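# Place the block on the bench scale's pan

## Task

Set the block down so that it sits on the weighing pan of the bench scale.

## Robot and tools

Robot: two arms, left_arm and right_arm, each with a two-finger gripper. Scene frame: origin at table-top height, halfway between the nominal arm bases; +x points out over the table, +z points up, and left_arm is on the +y side. These names do not match the left and right of the images. Calibrated bases: left_arm at (+0.011, +0.336, +0.037) m, right_arm at (-0.010, -0.277, +0.020) m, each turned only slightly about z. A two-camera stand is fixed behind the arms. Cameras: cam_high, cam_left_wrist, cam_right_wrist, each 672x504 pixels.

Gripper axes: the fingers extend along the gripper's +z and close along its y. end_effector_position is the point between the pads, roughly 1 cm short of the fingertips.

execute_actions(actions, cameras): actions is a list of actions. Each action is a table of 1 to 15 rows, one row per 1/30 s control step; a short table repeats its final row until 15 steps pass. Every row holds 14 numbers in [-1, 1], always both arms: left_arm dx, dy, dz, rx, ry, rz, opening, then right_arm in the same order. dx to rz are offsets, not poses: they are measured from the arm's Hand target as it was when that action began, along that Hand target's own axes. All rows in one action share that start, so they do not add up within an action, but each new action or call starts afresh, so sending the same offset again moves further. Scale: 1.0 equals 0.6 m of travel or 180 degrees; rx, ry, rz form a single rotation vector. opening is absolute: +1 fully open (0.093 m), -1 closed. Six zeros for an arm re-request its current Hand target. Images are returned only for an empty actions list or when cameras names them (["all"] for all).

move(target, speed, blend, opening_speed, grip_force, blocking, cameras): target is one 14-number row laid out as above, or a list of up to 15 such rows. Every row is an offset from the Hand targets at the moment the move starts (not from the previous row), in each Hand target's own axes, same 0.6 m / 180 degree scale; the opening numbers are absolute. Paths are straight lines, the whole move is capped at 10 s, and nothing is avoided automatically. speed: m/s, 0.002 to 2.9, default 0.25, one value or one per row; rotation is limited to twice that in rad/s. blend: corner rounding in metres per row, 0 meaning stop at each row. opening_speed: rate of finger change per second on the -1..+1 scale, at least 0.2. grip_force: newtons per finger pad, 10 to 50, one value or one per arm; it persists, starts at full, and lower values close slowly. blocking=false returns early while the move continues. The result adds a move: line such as done, off_target, moving, held or fault, plus limits=paced (pose clipped) or limits=held (steps withheld). done means within 10 mm and 2 degrees at rest; neither done nor off_target tells you about contact.

wait(seconds 0 to 10) lets time pass with the last commands held. stop() brakes a running move. zoom_image(camera, region=[x0, y0, x1, y1]) enlarges part of the most recent image from that camera, region at most 504x504 pixels, origin top-left. finished_scene(scene) closes the current scene permanently; call it only once the block rests on the pan without help.

Results: end_effector_position (m) and end_effector_quat_wxyz in the scene frame; Hand target (the last commanded pose after clipping, from which the next offsets count); Tool commands; grip_measured per gripper; Joint positions (last entry is finger gap in m); joint velocities (may be omitted if only noise); joint torques; for action calls, positions at some steps. Reported poses can be a few cm off, more at full reach.

Gripping: grip_measured uses the opening scale. Pads meet near -0.94; add about 0.0208 per millimetre of object width to get the reading at contact, and allow up to 0.02 of upward bias. To grip a rigid block firmly, command at least 0.24 below its width reading and keep sending that number while carrying it; to release, send a value clearly above the width reading. A sudden command far below the width can spike the squeeze briefly.

Motion behaviour: each step the commanded orientation is limited to 40 degrees from the measured one. Friction and gravity leave the gripper short, low or tilted, especially far out; tiny moves may fail or go sideways. After each move compare the position and orientation with what you wanted and send the remaining difference as an offset. Keep paths away from an arm's own base, and beware wrist positions near the first joint axis. Joint ranges (rad): waist -2.618 to 3.054, shoulder 0 to 3.142, elbow 0 to 3.142 (straight at 2.901), wrist pitch and yaw ±1.571, wrist roll ±2.094.

Avoid: letting the block fall or drop from height, releasing it while moving, striking the table, scale or other fixed items hard, pressing far past contact (a blocked arm keeps pushing until sent back), bringing grippers or wrist cameras together, closing one gripper on the other arm's fingers, straining camera cables, and anything leaving the table. Loose objects may occasionally get nudged. Watch motor heat: MOTOR HOT appears at 75 °C, at 90 °C the arm folds and stays idle, at 100 °C it collapses; holding loads or stretching out too long heats motors. Prefer smooth, moderate-speed motion.

Each tool is called after ">>>" as name(argument=value, ...) on one line, values as JSON.

## Session

>>> execute_actions(actions=[])

Scene clock: 0.00 s.
left_arm: end_effector_position=(+0.3257, +0.3459, +0.1980) grip_measured=+1.000 end_effector_quat_wxyz=(+0.456, -0.103, +0.872, -0.147) | right_arm: end_effector_position=(+0.2237, -0.2724, +0.1271) grip_measured=+1.000 end_effector_quat_wxyz=(+0.309, +0.188, +0.928, +0.090)
Joint positions: left_arm=[0.222 0.964 0.58 -0.228 0.337 -0.201 0.093] | right_arm=[-0.037 0.792 0.546 -0.674 -0.067 0.396 0.093]
Joint velocities: within noise
Joint torques (N m): no reading
Heat: left arm: 29 °C; right arm: 29 °C.
Hand target: left_arm +0.3276, +0.3463, +0.2041; +0.463, -0.100, +0.868, -0.146 | right_arm +0.2271, -0.2727, +0.1332; +0.318, +0.187, +0.925, +0.091
Tool commands: left_gripper/opening=+1.0 right_gripper/opening=+1.0

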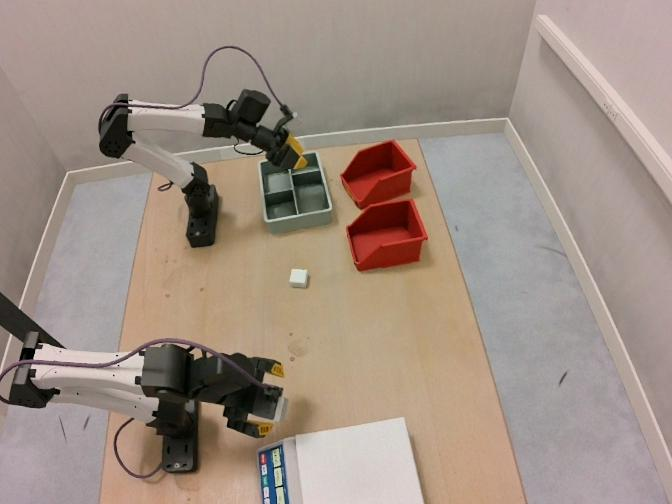

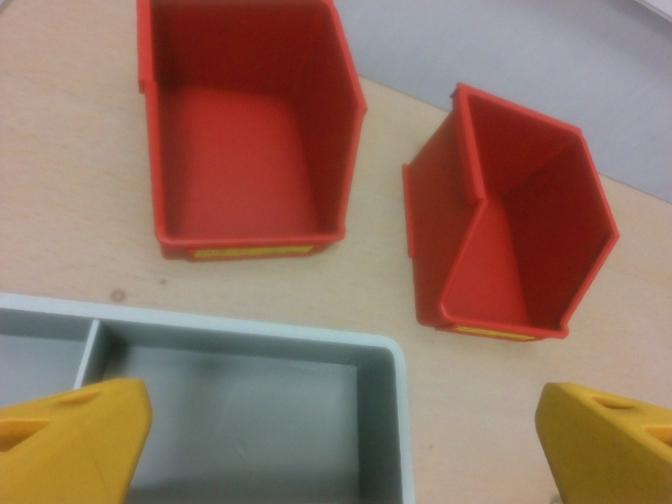

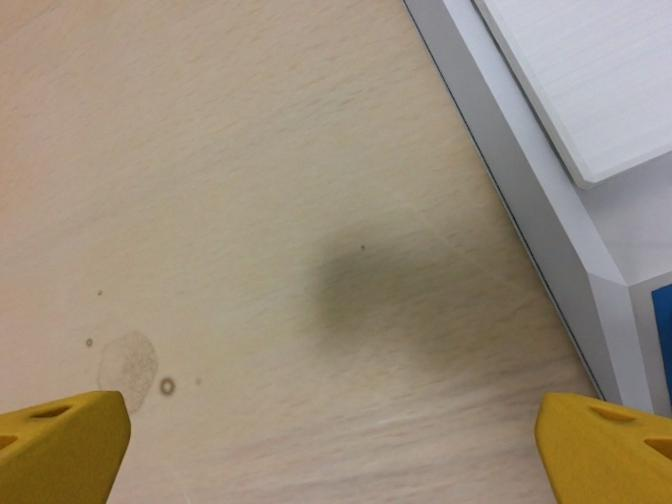

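>>> move(target=[0,0,0,0,0,0,1,0.19,0.686,0.018,-0.123,0.22,-0.599,1], speed=0.5, cameras=["cam_high","cam_right_wrist"])

Scene clock: 30.63 s.
left_arm: end_effector_position=(+0.3257, +0.3459, +0.1980) grip_measured=+1.000 end_effector_quat_wxyz=(+0.456, -0.103, +0.872, -0.147) | right_arm: end_effector_position=(+0.2698, +0.1472, +0.1828) grip_measured=+1.000 end_effector_quat_wxyz=(-0.125, +0.695, -0.708, -0.024)
Joint positions: left_arm=[0.222 0.964 0.58 -0.228 0.337 -0.201 0.093] | right_arm=[0.98 2.45 2.687 -1.553 0.006 -0.563 0.093]
Joint torques (N m): left_arm=[0.16 -2.33 8.8 1.84 0.24 -0.05] | right_arm=[0.01 -12.33 8.79 0.76 0.06 -0.15]
Heat: left arm: 31 °C; right arm: 34 °C.
Hand target: left_arm +0.3276, +0.3463, +0.2041; +0.463, -0.100, +0.868, -0.146 | right_arm +0.2694, +0.1500, +0.1797; -0.001, +0.707, -0.707, -0.001
Off the commanded pose: left_arm 0.006 m, 1 deg | right_arm 0.004 m, 15 deg.
joint sent to its limit (right arm) — joint 4 (wrist pitch), lower limit. The joint targets are off in orientation, not in position.
move: off_target (right_arm)
Images, in order (width x height): cam_high 672x504, cam_right_wrist 672x504.

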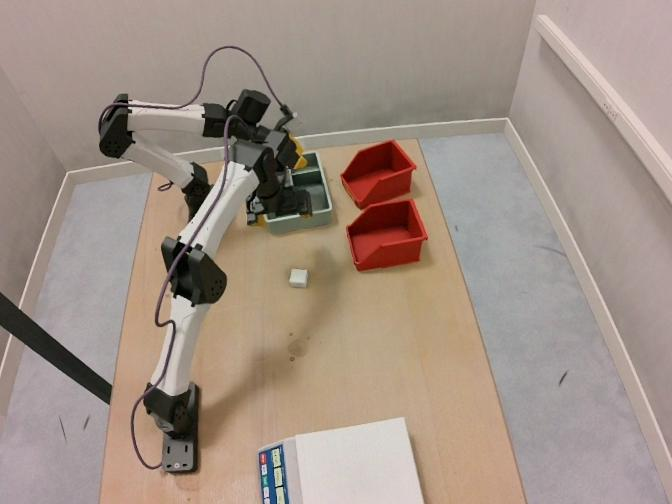

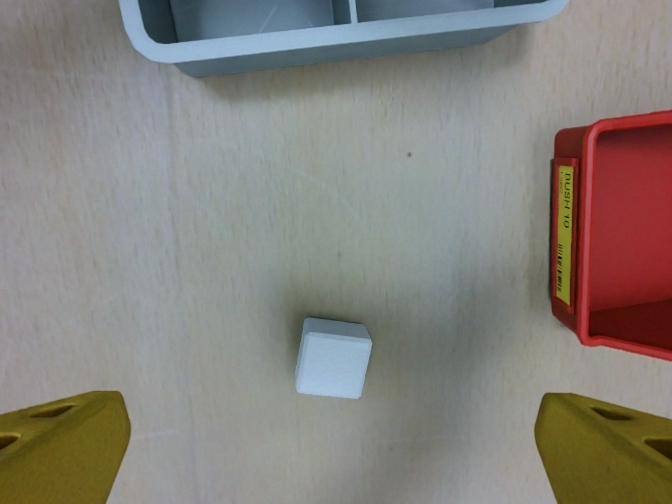

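>>> move(target=[0,0,0,0,0,0,1,-0.05,-0.02,0.125,0,0,0,1], cameras=["cam_high","cam_right_wrist"])

Scene clock: 53.27 s.
left_arm: end_effector_position=(+0.3257, +0.3459, +0.1980) grip_measured=+1.000 end_effector_quat_wxyz=(+0.456, -0.103, +0.872, -0.147) | right_arm: end_effector_position=(+0.2804, +0.1692, +0.1028) grip_measured=+1.000 end_effector_quat_wxyz=(-0.084, +0.701, -0.709, -0.015)
Joint positions: left_arm=[0.222 0.964 0.58 -0.228 0.337 -0.201 0.093] | right_arm=[0.986 2.693 2.837 -1.544 0.006 -0.564 0.093]
Joint torques (N m): left_arm=[0.17 -2.43 8.79 1.83 0.25 -0.04] | right_arm=[0.53 -14.53 8.9 0.92 0.08 -0.07]
Heat: left arm: 33 °C; right arm: 38 °C.
Hand target: left_arm +0.3276, +0.3463, +0.2041; +0.463, -0.100, +0.868, -0.146 | right_arm +0.2814, +0.1801, +0.1049; -0.001, +0.707, -0.707, -0.001
Off the commanded pose: left_arm 0.006 m, 1 deg | right_arm 0.011 m, 10 deg.
elbow stopped short (right arm): the move would have taken joint 3 (elbow) straighter than the controller allows.
move: off_target (right_arm)
Images, in order (width x height): cam_high 672x504, cam_right_wrist 672x504.

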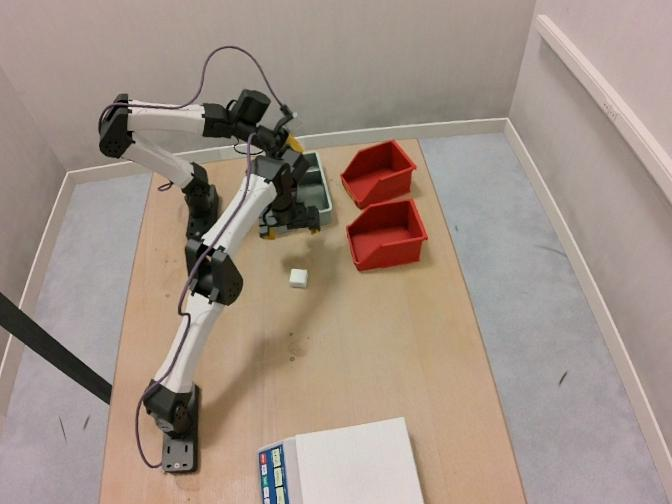

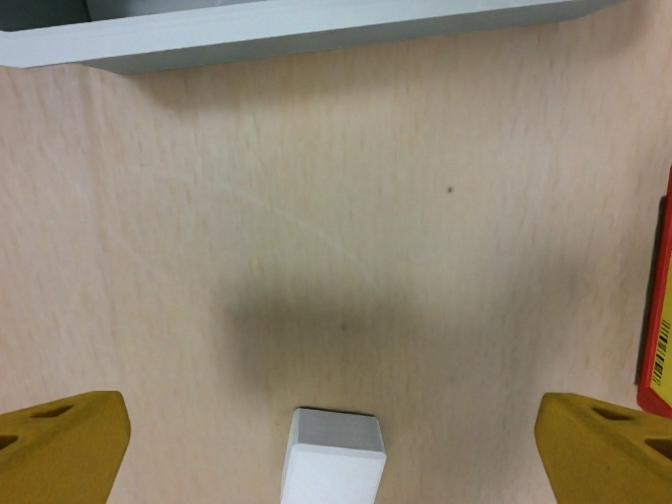

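>>> move(target=[0,0,0,0,0,0,1,0.087,-0.005,0.03,0,0,0,1], cameras=["cam_high","cam_right_wrist"])

Scene clock: 64.07 s.
left_arm: end_effector_position=(+0.3257, +0.3459, +0.1980) grip_measured=+1.000 end_effector_quat_wxyz=(+0.456, -0.103, +0.872, -0.147) | right_arm: end_effector_position=(+0.2867, +0.1272, +0.0587) grip_measured=+1.000 end_effector_quat_wxyz=(+0.005, +0.701, -0.713, +0.004)
Joint positions: left_arm=[0.222 0.964 0.58 -0.228 0.337 -0.201 0.093] | right_arm=[0.93 2.693 2.668 -1.556 0.006 -0.613 0.093]
Joint torques (N m): left_arm=[0.16 -2.36 8.81 1.82 0.25 -0.06] | right_arm=[0.08 -21.64 5.63 0.21 0.08 -0.2]
Heat: left arm: 33 °C; right arm: 40 °C.
Hand target: left_arm +0.3276, +0.3463, +0.2041; +0.463, -0.100, +0.868, -0.146 | right_arm +0.2844, +0.1279, +0.0867; -0.001, +0.707, -0.707, -0.001
Off the commanded pose: left_arm 0.006 m, 1 deg | right_arm 0.028 m, 1 deg.
joint sent to its limit (right arm) — joint 4 (wrist pitch), lower limit. The joint targets still meet the commanded pose.
move: off_target (right_arm)
Images, in order (width x height): cam_high 672x504, cam_right_wrist 672x504.

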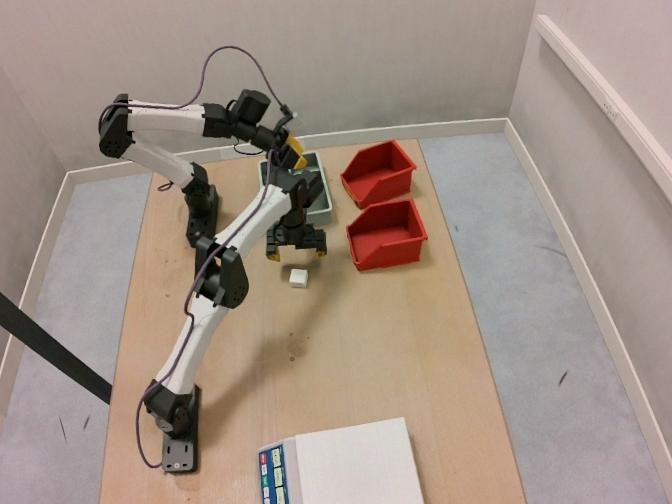

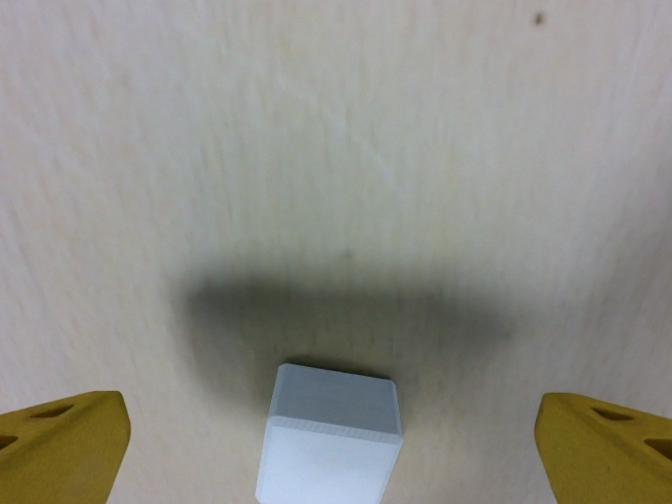

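>>> move(target=[[0,0,0,0,0,0,1,0.05,0,0,0,0,0,1],[0,0,0,0,0,0,1,0.05,0,0.055,0,0,0,1]], blend=0.01, cameras=["cam_high","cam_right_wrist"])

Scene clock: 77.20 s.
left_arm: end_effector_position=(+0.3257, +0.3459, +0.1980) grip_measured=+1.000 end_effector_quat_wxyz=(+0.456, -0.103, +0.872, -0.147) | right_arm: end_effector_position=(+0.2799, +0.0913, +0.0298) grip_measured=+1.000 end_effector_quat_wxyz=(+0.033, +0.702, -0.712, +0.007)
Joint positions: left_arm=[0.222 0.964 0.58 -0.228 0.337 -0.201 0.093] | right_arm=[0.896 2.513 2.208 -1.332 0.006 -0.65 0.093]
Joint torques (N m): left_arm=[0.1 -2.35 8.83 1.81 0.24 -0.05] | right_arm=[-0.17 -20.51 5.72 0.41 0.08 -0.2]
Heat: left arm: 33 °C; right arm: 47 °C.
Hand target: left_arm +0.3276, +0.3463, +0.2041; +0.463, -0.100, +0.868, -0.146 | right_arm +0.2844, +0.0980, +0.0537; -0.001, +0.707, -0.707, -0.001
Off the commanded pose: left_arm 0.006 m, 1 deg | right_arm 0.025 m, 4 deg.
move: off_target (right_arm)
Images, in order (width x height): cam_high 672x504, cam_right_wrist 672x504.

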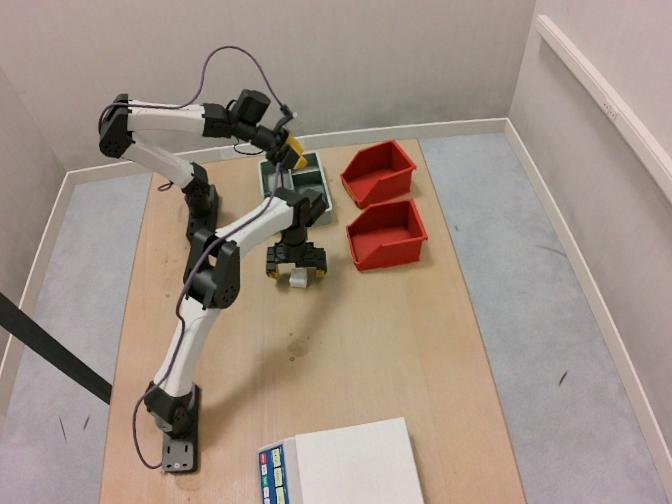

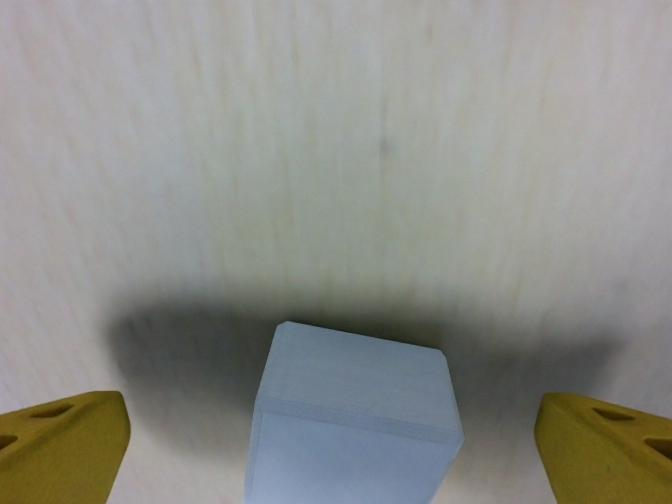

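>>> move(target=[[0,0,0,0,0,0,1,0,-0.007,0.015,0,0,0.044,1],[0,0,0,0,0,0,1,0,-0.007,0.015,0,0,0.044,-0.65]], opening_speed=1.5, cameras=["cam_right_wrist"])

Scene clock: 85.77 s.
left_arm: end_effector_position=(+0.3257, +0.3459, +0.1980) grip_measured=+1.000 end_effector_quat_wxyz=(+0.456, -0.103, +0.872, -0.147) | right_arm: end_effector_position=(+0.2842, +0.0944, +0.0295) grip_measured=-0.290 end_effector_quat_wxyz=(-0.022, -0.663, +0.748, -0.007)
Joint positions: left_arm=[0.222 0.964 0.58 -0.228 0.337 -0.201 0.093] | right_arm=[0.893 2.513 2.208 -1.311 0.006 -0.547 0.031]
Joint torques (N m): left_arm=[0.14 -2.37 8.79 1.81 0.23 -0.05] | right_arm=[-0.51 -18.8 5.61 0.44 0.07 0.1]
Heat: left arm: 34 °C; right arm: 50 °C.
Hand target: left_arm +0.3276, +0.3463, +0.2041; +0.463, -0.100, +0.868, -0.146 | right_arm +0.2887, +0.0980, +0.0447; +0.001, -0.656, +0.755, +0.001
Off the commanded pose: left_arm 0.006 m, 1 deg | right_arm 0.016 m, 3 deg.
move: off_target (right_arm); target 2's new opening was sent with right_arm's hand 0.016 m and 3 deg from that target
Images, in order (width x height): cam_right_wrist 672x504.

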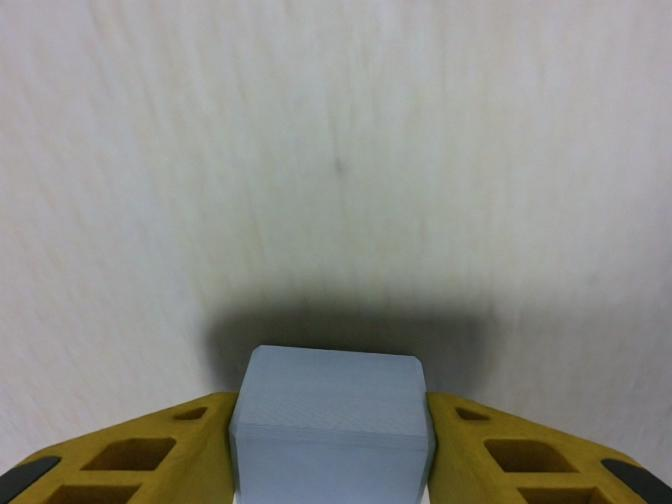

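>>> move(target=[[0,0,0,0,0,0,1,0,0,-0.258,0,0,0,-0.65],[0,0,0,0,0,0,1,0.673,-0.215,-0.258,0,0,0.33,-0.65]], blend=0.04, speed=0.4, cameras=["cam_high","cam_right_wrist"])

Scene clock: 108.43 s.
left_arm: end_effector_position=(+0.3257, +0.3459, +0.1980) grip_measured=+1.000 end_effector_quat_wxyz=(+0.456, -0.103, +0.872, -0.147) | right_arm: end_effector_position=(+0.3576, -0.3230, +0.1908) grip_measured=-0.288 end_effector_quat_wxyz=(+0.003, -0.186, +0.983, -0.003)
Joint positions: left_arm=[0.222 0.964 0.58 -0.228 0.337 -0.201 0.093] | right_arm=[-0.132 1.972 1.961 -1.552 0.004 -0.496 0.031]
Joint torques (N m): left_arm=[0.21 -2.39 8.73 1.83 0.23 -0.05] | right_arm=[0.34 -10.88 8.83 0.21 0.09 -0.21]
Heat: left arm: 34 °C; right arm: 55 °C.
Hand target: left_arm +0.3276, +0.3463, +0.2041; +0.463, -0.100, +0.868, -0.146 | right_arm +0.3602, -0.3203, +0.1985; +0.000, -0.196, +0.981, +0.001
Off the commanded pose: left_arm 0.006 m, 1 deg | right_arm 0.009 m, 1 deg.
joint sent to its limit (right arm) — joint 4 (wrist pitch), lower limit. The joint targets still meet the commanded pose.
move: done
Images, in order (width x height): cam_high 672x504, cam_right_wrist 672x504.

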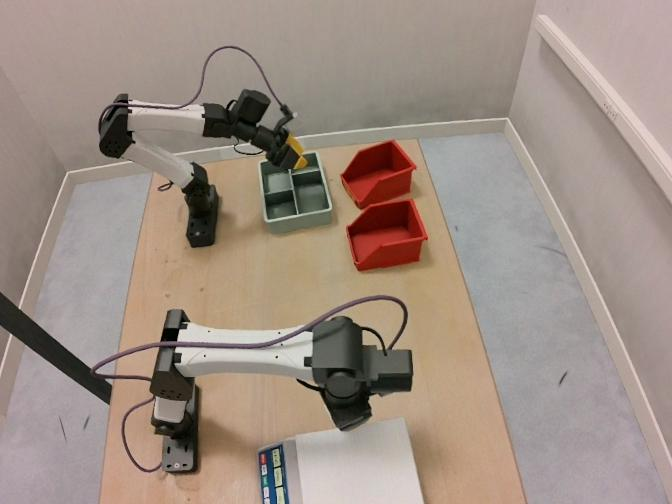

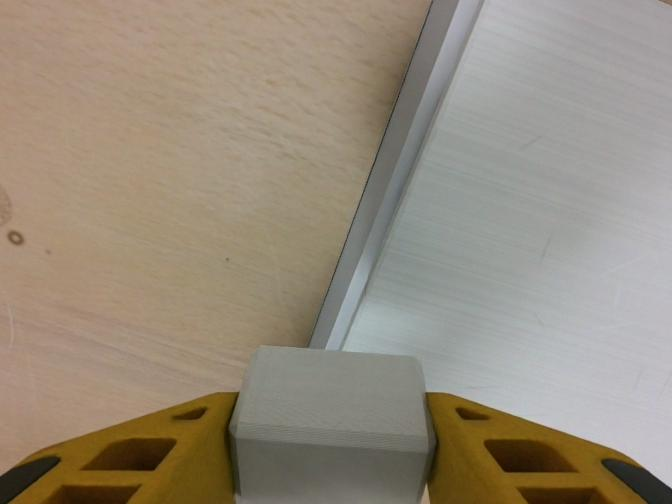

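>>> move(target=[0,0,0,0,0,0,1,0.035,-0.148,0.1,0,0,0,-0.65], cameras=["cam_high","cam_right_wrist"])

Scene clock: 115.33 s.
left_arm: end_effector_position=(+0.3257, +0.3459, +0.1980) grip_measured=+1.000 end_effector_quat_wxyz=(+0.456, -0.103, +0.872, -0.147) | right_arm: end_effector_position=(+0.3676, -0.4104, +0.1401) grip_measured=-0.288 end_effector_quat_wxyz=(-0.008, -0.186, +0.982, +0.004)
Joint positions: left_arm=[0.222 0.964 0.58 -0.228 0.337 -0.201 0.093] | right_arm=[-0.348 2.101 1.946 -1.434 0.002 -0.712 0.031]
Joint torques (N m): left_arm=[0.17 -2.35 8.79 1.84 0.25 -0.07] | right_arm=[0.35 -11.03 7.36 0.5 0.09 -0.2]
Heat: left arm: 34 °C; right arm: 55 °C.
Hand target: left_arm +0.3276, +0.3463, +0.2041; +0.463, -0.100, +0.868, -0.146 | right_arm +0.3750, -0.4101, +0.1383; +0.000, -0.196, +0.981, +0.001
Off the commanded pose: left_arm 0.006 m, 1 deg | right_arm 0.008 m, 2 deg.
move: done
Images, in order (width x height): cam_high 672x504, cam_right_wrist 672x504.

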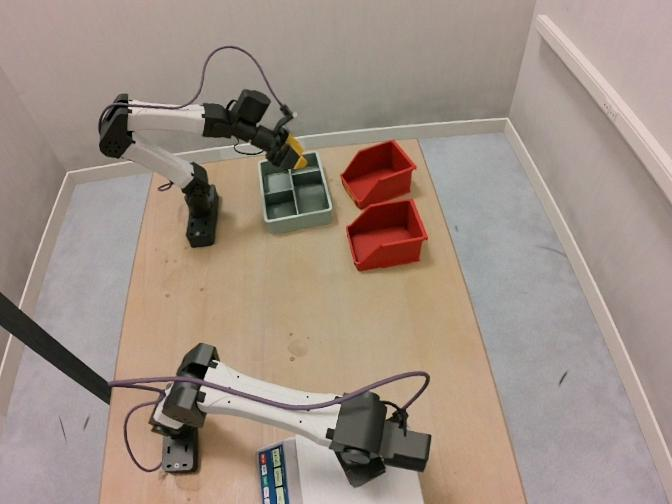

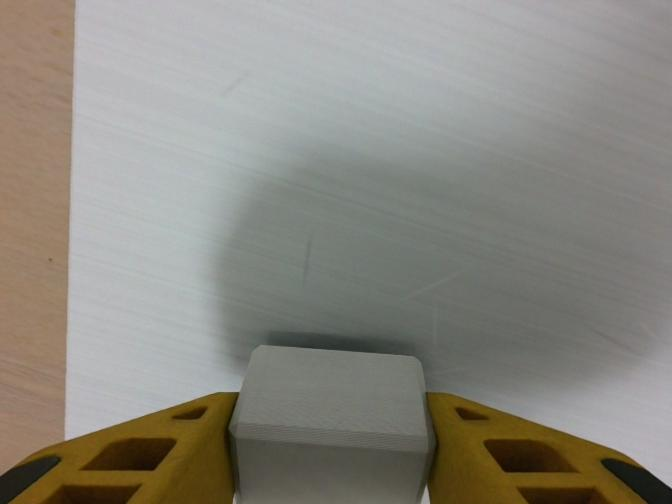

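>>> move(target=[0,0,0,0,0,0,1,0,0,0.045,0,0,0,-0.65], speed=0.06, cameras=["cam_right_wrist"])

Scene clock: 119.20 s.
left_arm: end_effector_position=(+0.3257, +0.3459, +0.1980) grip_measured=+1.000 end_effector_quat_wxyz=(+0.456, -0.103, +0.872, -0.147) | right_arm: end_effector_position=(+0.3690, -0.4108, +0.1300) grip_measured=-0.288 end_effector_quat_wxyz=(-0.001, -0.186, +0.982, -0.001)
Joint positions: left_arm=[0.222 0.964 0.58 -0.228 0.337 -0.201 0.093] | right_arm=[-0.348 2.086 1.885 -1.37 0.002 -0.713 0.031]
Joint torques (N m): left_arm=[0.13 -2.44 8.84 1.83 0.26 -0.06] | right_arm=[0.38 -10.03 3.19 1.01 0.08 -0.19]
Heat: left arm: 34 °C; right arm: 55 °C.
Hand target: left_arm +0.3276, +0.3463, +0.2041; +0.463, -0.100, +0.868, -0.146 | right_arm +0.3750, -0.4100, +0.1113; +0.000, -0.196, +0.981, +0.001
Off the commanded pose: left_arm 0.006 m, 1 deg | right_arm 0.020 m, 1 deg.
move: off_target (right_arm)
Images, in order (width x height): cam_right_wrist 672x504.

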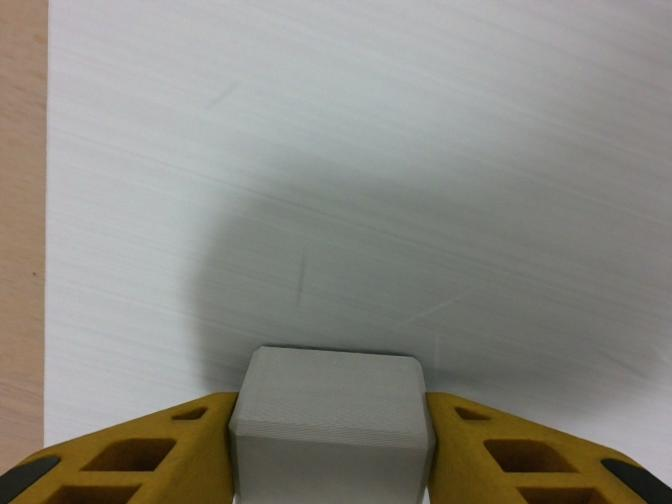

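>>> move(target=[[0,0,0,0,0,0,1,0,0,-0.015,0,0,0,-0.65],[0,0,0,0,0,0,1,0,0,-0.015,0,0,0,0.5],[0,0,0,0,0,0,1,0,0,-0.18,0,0,0,0.5]], opening_speed=1.5, cameras=["cam_high","cam_right_wrist"])

Scene clock: 126.27 s.
left_arm: end_effector_position=(+0.3257, +0.3459, +0.1980) grip_measured=+1.000 end_effector_quat_wxyz=(+0.456, -0.103, +0.872, -0.147) | right_arm: end_effector_position=(+0.3759, -0.4133, +0.1952) grip_measured=+0.498 end_effector_quat_wxyz=(+0.033, -0.186, +0.982, -0.020)
Joint positions: left_arm=[0.222 0.964 0.58 -0.228 0.337 -0.201 0.093] | right_arm=[-0.348 2.083 2.14 -1.551 0.002 -0.713 0.069]
Joint torques (N m): left_arm=[0.17 -2.29 8.77 1.81 0.25 -0.05] | right_arm=[0.29 -15.95 8.53 0.37 0.09 -0.19]
Heat: left arm: 34 °C; right arm: 53 °C.
Hand target: left_arm +0.3276, +0.3463, +0.2041; +0.463, -0.100, +0.868, -0.146 | right_arm +0.3749, -0.4103, +0.2194; +0.001, -0.196, +0.981, +0.001
Off the commanded pose: left_arm 0.006 m, 1 deg | right_arm 0.024 m, 5 deg.
joint sent to its limit (right arm) — joint 4 (wrist pitch), lower limit. The joint targets are off in orientation, not in position.
move: off_target (right_arm); target 2's new opening was sent with right_arm's hand 0.012 m and 1 deg from that target
Images, in order (width x height): cam_high 672x504, cam_right_wrist 672x504.

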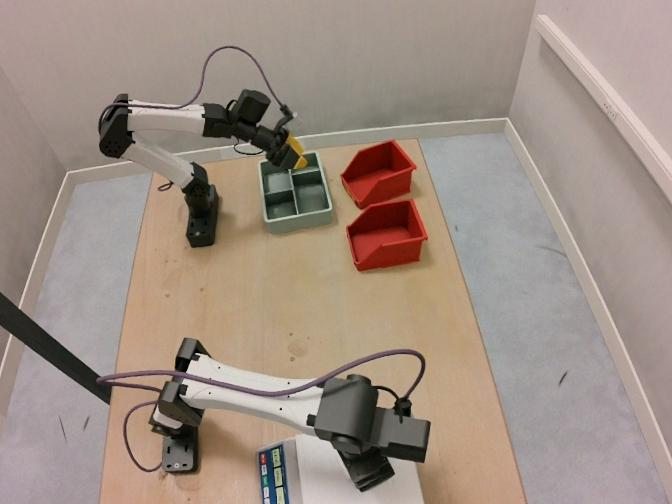

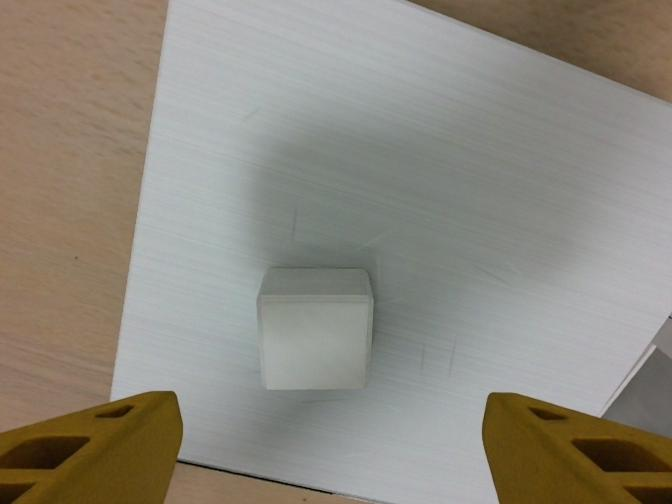

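Block is on the pan.

>>> finished_scene(scene=1)

The scene is finished: the task was done.


## Next scene

The same job, from a new start.

>>> execute_actions(actions=[])

Scene clock: 0.00 s.
left_arm: end_effector_position=(+0.1088, +0.1535, +0.2422) grip_measured=+1.000 end_effector_quat_wxyz=(+0.451, +0.118, +0.765, -0.445) | right_arm: end_effector_position=(+0.2011, -0.1323, +0.3020) grip_measured=+1.000 end_effector_quat_wxyz=(+0.513, +0.057, +0.774, +0.368)
Joint positions: left_arm=[-1.572 0.081 0.343 -0.511 -0.637 -0.775 0.093] | right_arm=[0.686 0.484 0.633 -0.357 0.143 0.726 0.093]
Joint velocities: within noise
Joint torques (N m): no reading
Heat: left arm: 26 °C; right arm: 28 °C.
Hand target: left_arm +0.1088, +0.1539, +0.2447; +0.451, +0.118, +0.764, -0.446 | right_arm +0.2009, -0.1325, +0.3090; +0.518, +0.056, +0.768, +0.372
Tool commands: left_gripper/opening=+1.0 right_gripper/opening=+1.0

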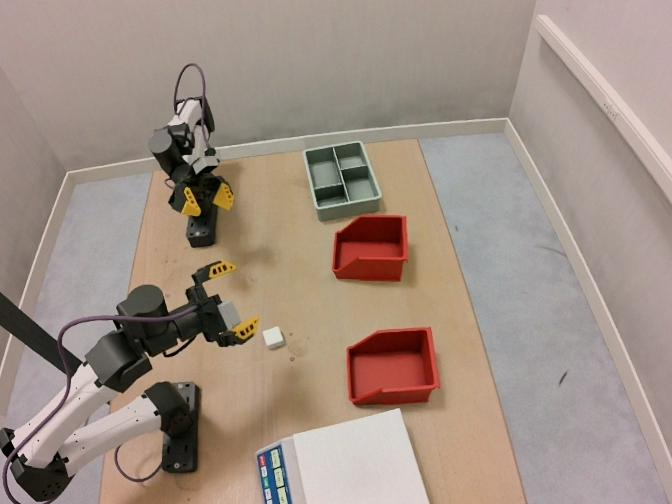

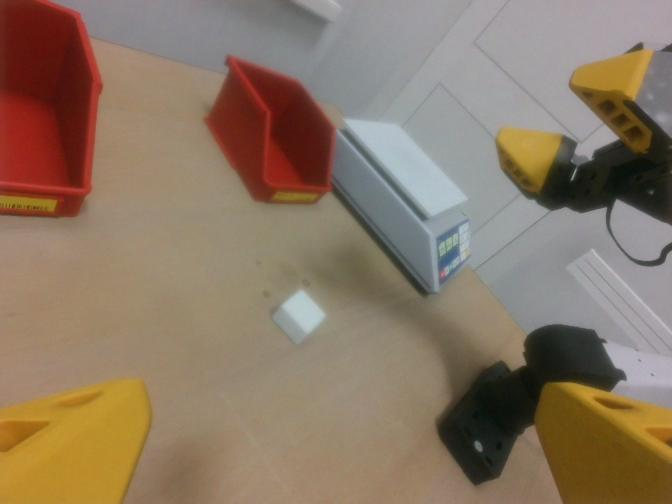

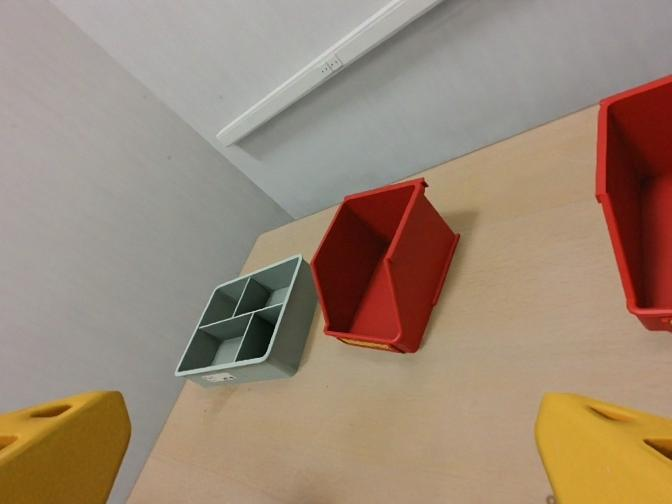

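>>> move(target=[0,0,0,0,0,0,1,0.262,-0.067,0.137,-0.079,0.483,-0.448,1], speed=0.5, cameras=["cam_high","cam_right_wrist"])

Scene clock: 17.63 s.
left_arm: end_effector_position=(+0.1088, +0.1535, +0.2422) grip_measured=+1.000 end_effector_quat_wxyz=(+0.451, +0.118, +0.765, -0.445) | right_arm: end_effector_position=(+0.2063, -0.0477, +0.1451) grip_measured=+1.000 end_effector_quat_wxyz=(+0.001, +0.700, -0.714, -0.006)
Joint positions: left_arm=[-1.572 0.081 0.343 -0.511 -0.637 -0.775 0.093] | right_arm=[0.798 1.738 1.475 -1.309 -0.013 -0.743 0.093]
Joint torques (N m): left_arm=[0.13 2.52 7.94 1.9 -0.07 -0.04] | right_arm=[0.29 -7.64 9.42 0.18 0.25 -0.16]
Heat: left arm: 28 °C; right arm: 31 °C.
Hand target: left_arm +0.1088, +0.1539, +0.2447; +0.451, +0.118, +0.764, -0.446 | right_arm +0.2099, -0.0448, +0.1498; -0.001, +0.707, -0.707, +0.000
Off the commanded pose: left_arm 0.003 m, 0 deg | right_arm 0.007 m, 1 deg.
move: done
Images, in order (width x height): cam_high 672x504, cam_right_wrist 672x504.

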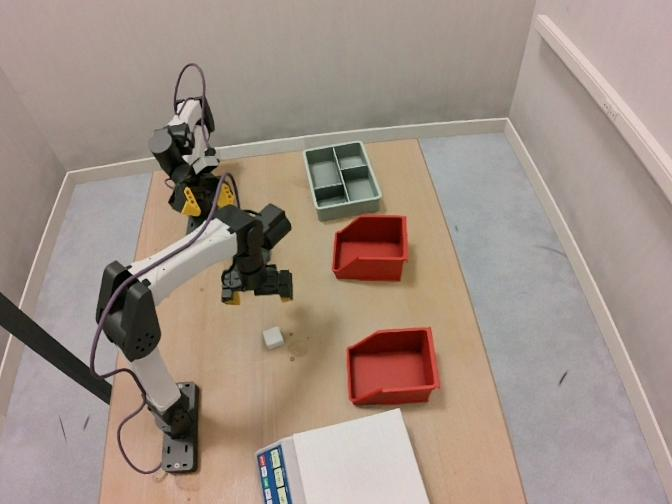

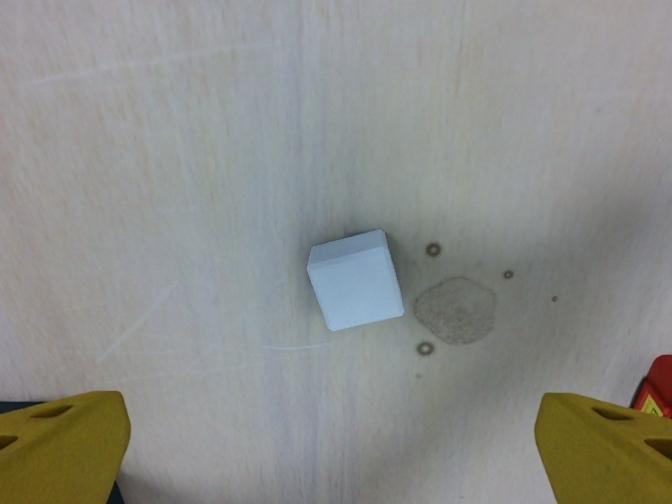

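>>> move(target=[[0,0,0,0,0,0,1,0.01,-0.018,0.193,0,0,-0.067,1],[0,0,0,0,0,0,1,0.01,-0.018,0.193,0,0,-0.067,-0.65]], opening_speed=1.5, cameras=["cam_right_wrist"])

Scene clock: 28.27 s.
left_arm: end_effector_position=(+0.1088, +0.1535, +0.2422) grip_measured=+1.000 end_effector_quat_wxyz=(+0.451, +0.118, +0.765, -0.445) | right_arm: end_effector_position=(+0.2181, -0.0489, +0.0388) grip_measured=-0.648 end_effector_quat_wxyz=(+0.000, +0.775, -0.631, -0.002)
Joint positions: left_arm=[-1.572 0.081 0.343 -0.511 -0.637 -0.775 0.093] | right_arm=[0.773 1.854 1.183 -0.9 -0.005 -0.991 0.014]
Joint torques (N m): left_arm=[0.14 2.54 7.99 1.91 -0.05 -0.06] | right_arm=[-0.69 -8.62 5.48 0.56 0.16 -0.18]
Heat: left arm: 29 °C; right arm: 32 °C.
Hand target: left_arm +0.1088, +0.1539, +0.2447; +0.451, +0.118, +0.764, -0.446 | right_arm +0.2209, -0.0506, +0.0340; -0.001, +0.777, -0.629, +0.000
Off the commanded pose: left_arm 0.003 m, 0 deg | right_arm 0.006 m, 0 deg.
move: done
Images, in order (width x height): cam_right_wrist 672x504.

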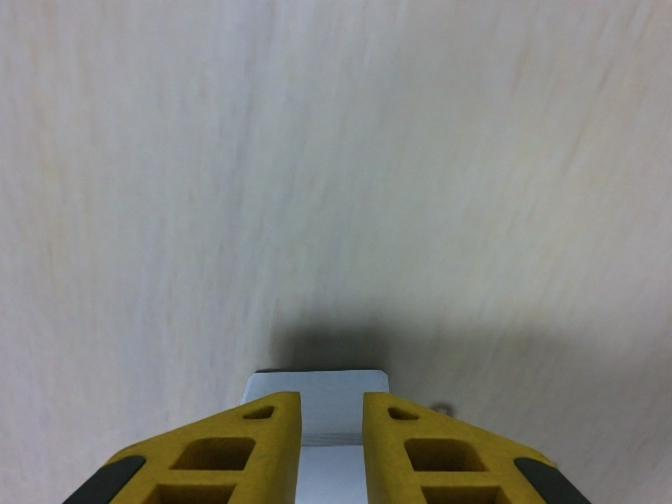

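>>> move(target=[[0,0,0,0,0,0,1,0,0,0,0,0,0,1],[0,0,0,0,0,0,1,0.023,0.006,0.03,0,0,0,1]], speed=0.12, cameras=["cam_right_wrist"])

Scene clock: 42.13 s.
left_arm: end_effector_position=(+0.1088, +0.1535, +0.2422) grip_measured=+1.000 end_effector_quat_wxyz=(+0.451, +0.118, +0.765, -0.445) | right_arm: end_effector_position=(+0.2181, -0.0632, +0.0202) grip_measured=+1.000 end_effector_quat_wxyz=(+0.001, +0.775, -0.632, -0.003)
Joint positions: left_arm=[-1.572 0.081 0.343 -0.511 -0.637 -0.775 0.093] | right_arm=[0.741 1.854 1.1 -0.819 -0.005 -1.021 0.093]
Joint torques (N m): left_arm=[0.23 2.56 7.95 1.88 -0.07 -0.05] | right_arm=[-0.57 -8.57 5.15 0.54 0.15 -0.18]
Heat: left arm: 29 °C; right arm: 32 °C.
Hand target: left_arm +0.1088, +0.1539, +0.2447; +0.451, +0.118, +0.764, -0.446 | right_arm +0.2202, -0.0649, +0.0160; -0.001, +0.777, -0.629, +0.000
Off the commanded pose: left_arm 0.003 m, 0 deg | right_arm 0.005 m, 1 deg.
move: done
Images, in order (width x height): cam_right_wrist 672x504.

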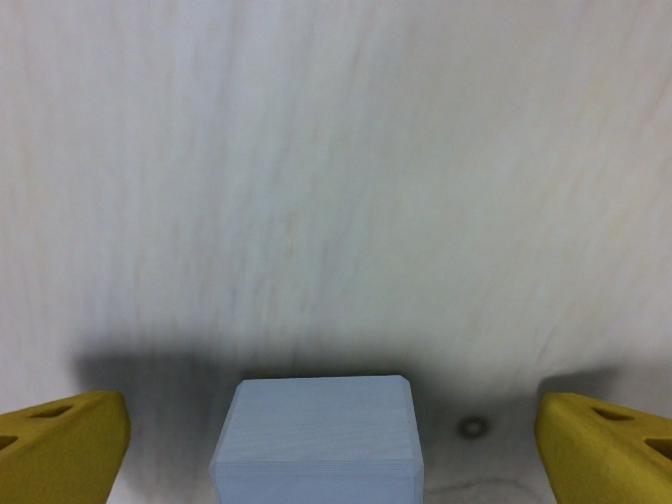

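>>> move(target=[[0,0,0,0,0,0,1,0.018,0.005,0.004,0,0,0,1],[0,0,0,0,0,0,1,0.018,0.005,0.004,0,0,0,-0.65]], opening_speed=1.5, cameras=["cam_right_wrist"])

Scene clock: 47.80 s.
left_arm: end_effector_position=(+0.1088, +0.1535, +0.2422) grip_measured=+1.000 end_effector_quat_wxyz=(+0.451, +0.118, +0.765, -0.445) | right_arm: end_effector_position=(+0.2236, -0.0699, +0.0144) grip_measured=-0.289 end_effector_quat_wxyz=(-0.008, +0.776, -0.631, +0.001)
Joint positions: left_arm=[-1.572 0.081 0.343 -0.511 -0.637 -0.775 0.093] | right_arm=[0.715 1.85 1.068 -0.774 -0.001 -1.051 0.031]
Joint torques (N m): left_arm=[0.14 2.45 8.02 1.88 -0.07 -0.03] | right_arm=[-0.57 -10.11 4.46 0.3 0.11 -0.14]
Heat: left arm: 30 °C; right arm: 33 °C.
Hand target: left_arm +0.1088, +0.1539, +0.2447; +0.451, +0.118, +0.764, -0.446 | right_arm +0.2196, -0.0761, +0.0136; -0.001, +0.777, -0.629, +0.000
Off the commanded pose: left_arm 0.003 m, 0 deg | right_arm 0.007 m, 1 deg.
move: done
Images, in order (width x height): cam_right_wrist 672x504.

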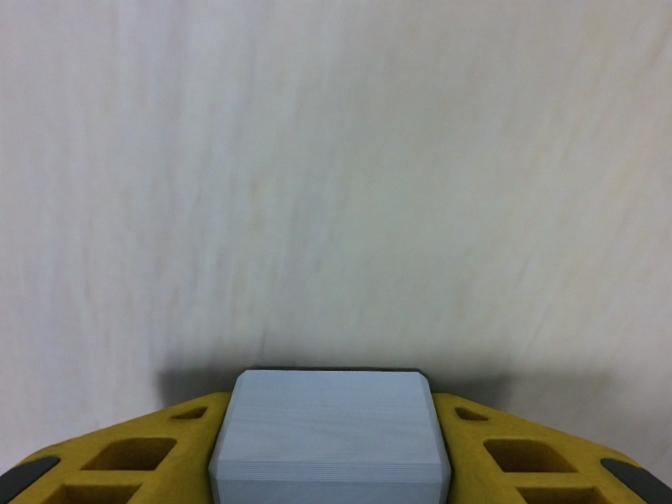

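>>> move(target=[[0,0,0,0,0,0,1,0,0,-0.3,0,0,0,-0.65],[0,0,0,0,0,0,1,0.584,-0.135,-0.3,0,0,0.42,-0.65],[0,0,0,0,0,0,1,0.584,-0.135,-0.23,0,0,0.42,-0.65]], blend=[0.04,0.02,0], speed=0.4, cameras=["cam_high","cam_right_wrist"])

Scene clock: 59.00 s.
left_arm: end_effector_position=(+0.1088, +0.1535, +0.2422) grip_measured=+1.000 end_effector_quat_wxyz=(+0.451, +0.118, +0.765, -0.445) | right_arm: end_effector_position=(+0.3677, -0.4023, +0.1562) grip_measured=-0.287 end_effector_quat_wxyz=(-0.001, -0.233, +0.972, +0.001)
Joint positions: left_arm=[-1.572 0.081 0.343 -0.511 -0.637 -0.775 0.093] | right_arm=[-0.33 2.081 1.981 -1.474 -0.001 -0.79 0.031]
Joint torques (N m): left_arm=[0.17 2.48 7.99 1.9 -0.05 -0.03] | right_arm=[0.13 -11.15 6.08 0.56 0.11 0.1]
Heat: left arm: 30 °C; right arm: 35 °C.
Hand target: left_arm +0.1088, +0.1539, +0.2447; +0.451, +0.118, +0.764, -0.446 | right_arm +0.3714, -0.4022, +0.1511; +0.001, -0.228, +0.974, +0.001
Off the commanded pose: left_arm 0.003 m, 0 deg | right_arm 0.006 m, 1 deg.
move: done
Images, in order (width x height): cam_high 672x504, cam_right_wrist 672x504.

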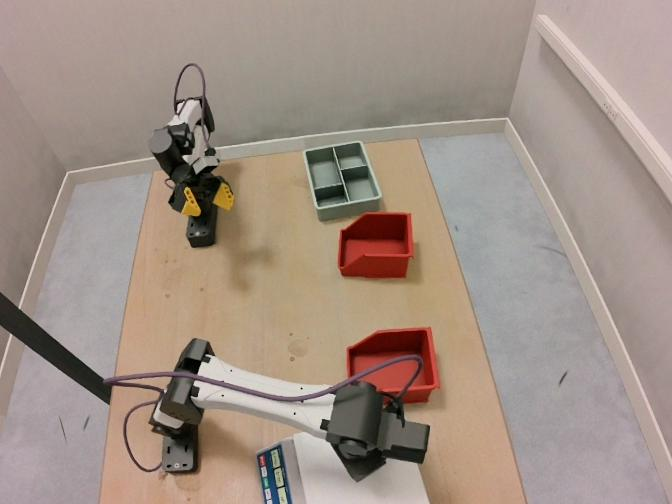

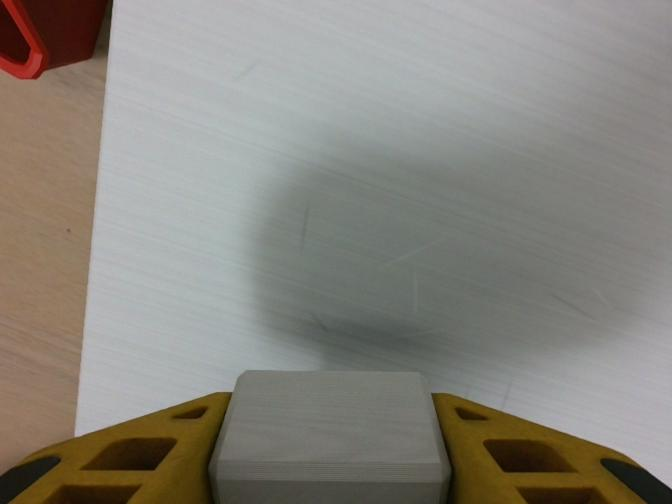

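>>> move(target=[0,0,0,0,0,0,1,0,0,0.06,0,0,0,-0.65], speed=0.06, cameras=["cam_right_wrist"])

Scene clock: 62.77 s.
left_arm: end_effector_position=(+0.1088, +0.1535, +0.2422) grip_measured=+1.000 end_effector_quat_wxyz=(+0.451, +0.118, +0.765, -0.445) | right_arm: end_effector_position=(+0.3675, -0.4022, +0.1206) grip_measured=-0.287 end_effector_quat_wxyz=(-0.006, -0.232, +0.973, +0.004)
Joint positions: left_arm=[-1.572 0.081 0.343 -0.511 -0.637 -0.775 0.093] | right_arm=[-0.33 2.081 1.84 -1.344 -0.001 -0.789 0.031]
Joint torques (N m): left_arm=[0.17 2.44 7.92 1.91 -0.05 -0.04] | right_arm=[0.13 -11.93 5.08 0.71 0.11 0.07]
Heat: left arm: 30 °C; right arm: 35 °C.
Hand target: left_arm +0.1088, +0.1539, +0.2447; +0.451, +0.118, +0.764, -0.446 | right_arm +0.3714, -0.4021, +0.1152; +0.001, -0.228, +0.974, +0.001
Off the commanded pose: left_arm 0.003 m, 0 deg | right_arm 0.007 m, 1 deg.
move: done
Images, in order (width x height): cam_right_wrist 672x504.

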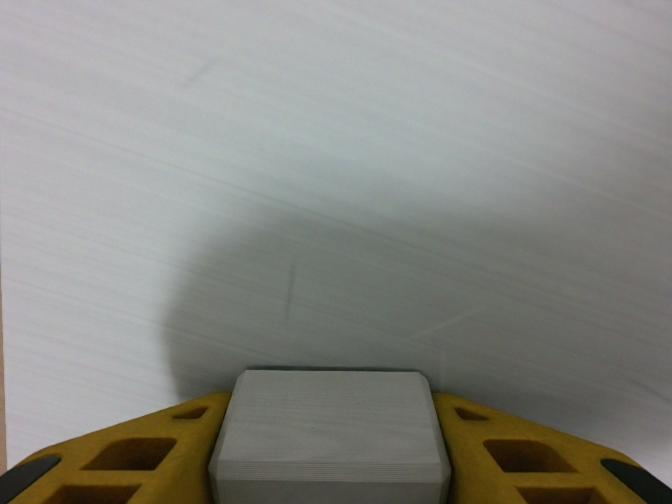

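>>> move(target=[0,0,0,0,0,0,1,0,0,0.022,0,0,0,-0.65], speed=0.04, cameras=["cam_right_wrist"])

Scene clock: 65.83 s.
left_arm: end_effector_position=(+0.1088, +0.1535, +0.2422) grip_measured=+1.000 end_effector_quat_wxyz=(+0.451, +0.118, +0.765, -0.445) | right_arm: end_effector_position=(+0.3675, -0.4022, +0.1190) grip_measured=-0.287 end_effector_quat_wxyz=(+0.001, -0.233, +0.973, +0.000)
Joint positions: left_arm=[-1.572 0.081 0.343 -0.511 -0.637 -0.775 0.093] | right_arm=[-0.33 2.064 1.808 -1.312 -0.001 -0.789 0.031]
Joint torques (N m): left_arm=[0.17 2.52 7.91 1.9 -0.04 -0.06] | right_arm=[0.13 -10.1 3.59 0.93 0.11 0.08]
Heat: left arm: 30 °C; right arm: 35 °C.
Hand target: left_arm +0.1088, +0.1539, +0.2447; +0.451, +0.118, +0.764, -0.446 | right_arm +0.3714, -0.4021, +0.1019; +0.001, -0.228, +0.974, +0.001
Off the commanded pose: left_arm 0.003 m, 0 deg | right_arm 0.018 m, 1 deg.
move: off_target (right_arm)
Images, in order (width x height): cam_right_wrist 672x504.

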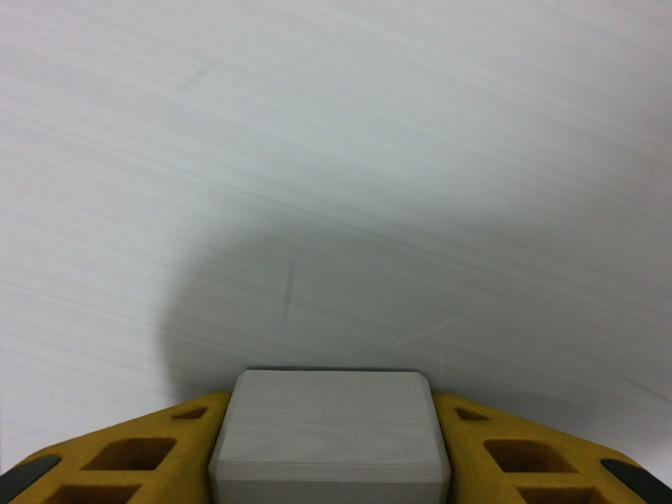

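Contact. Release and lift.

>>> move(target=[[0,0,0,0,0,0,1,0,0,-0.018,0,0,0,-0.65],[0,0,0,0,0,0,1,0,0,-0.018,0,0,0,0.5],[0,0,0,0,0,0,1,0,0,-0.18,0,0,0,0.5]], opening_speed=1.5, cameras=["cam_right_wrist"])

Scene clock: 72.00 s.
left_arm: end_effector_position=(+0.1088, +0.1535, +0.2422) grip_measured=+1.000 end_effector_quat_wxyz=(+0.451, +0.118, +0.765, -0.445) | right_arm: end_effector_position=(+0.3741, -0.3997, +0.1937) grip_measured=+0.498 end_effector_quat_wxyz=(+0.029, -0.235, +0.971, -0.013)
Joint positions: left_arm=[-1.572 0.081 0.343 -0.511 -0.637 -0.775 0.093] | right_arm=[-0.322 2.067 2.109 -1.55 -0.009 -0.786 0.069]
Joint torques (N m): left_arm=[0.2 2.44 7.9 1.89 -0.05 -0.05] | right_arm=[-0.54 -14.34 8.27 0.32 0.18 0.05]
Heat: left arm: 30 °C; right arm: 36 °C.
Hand target: left_arm +0.1088, +0.1539, +0.2447; +0.451, +0.118, +0.764, -0.446 | right_arm +0.3713, -0.4024, +0.2098; +0.001, -0.228, +0.974, +0.001
Off the commanded pose: left_arm 0.003 m, 0 deg | right_arm 0.017 m, 4 deg.
joint sent to its limit (right arm) — joint 4 (wrist pitch), lower limit. The joint targets are off in orientation, not in position.
move: off_target (right_arm)
Images, in order (width x height): cam_right_wrist 672x504.

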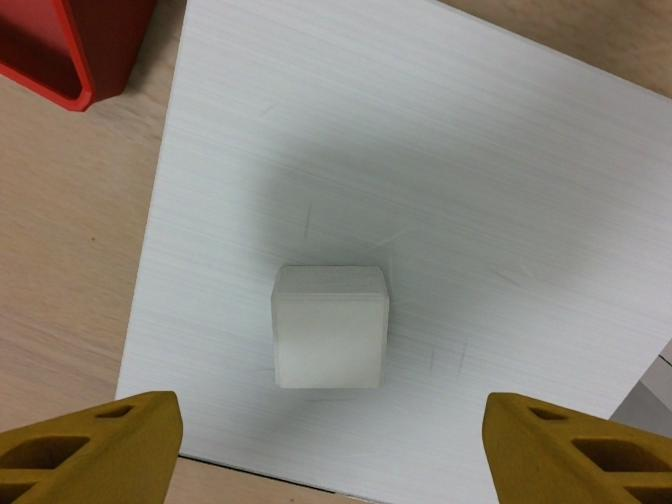

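>>> finished_scene(scene=2)

The scene is finished: the task was done.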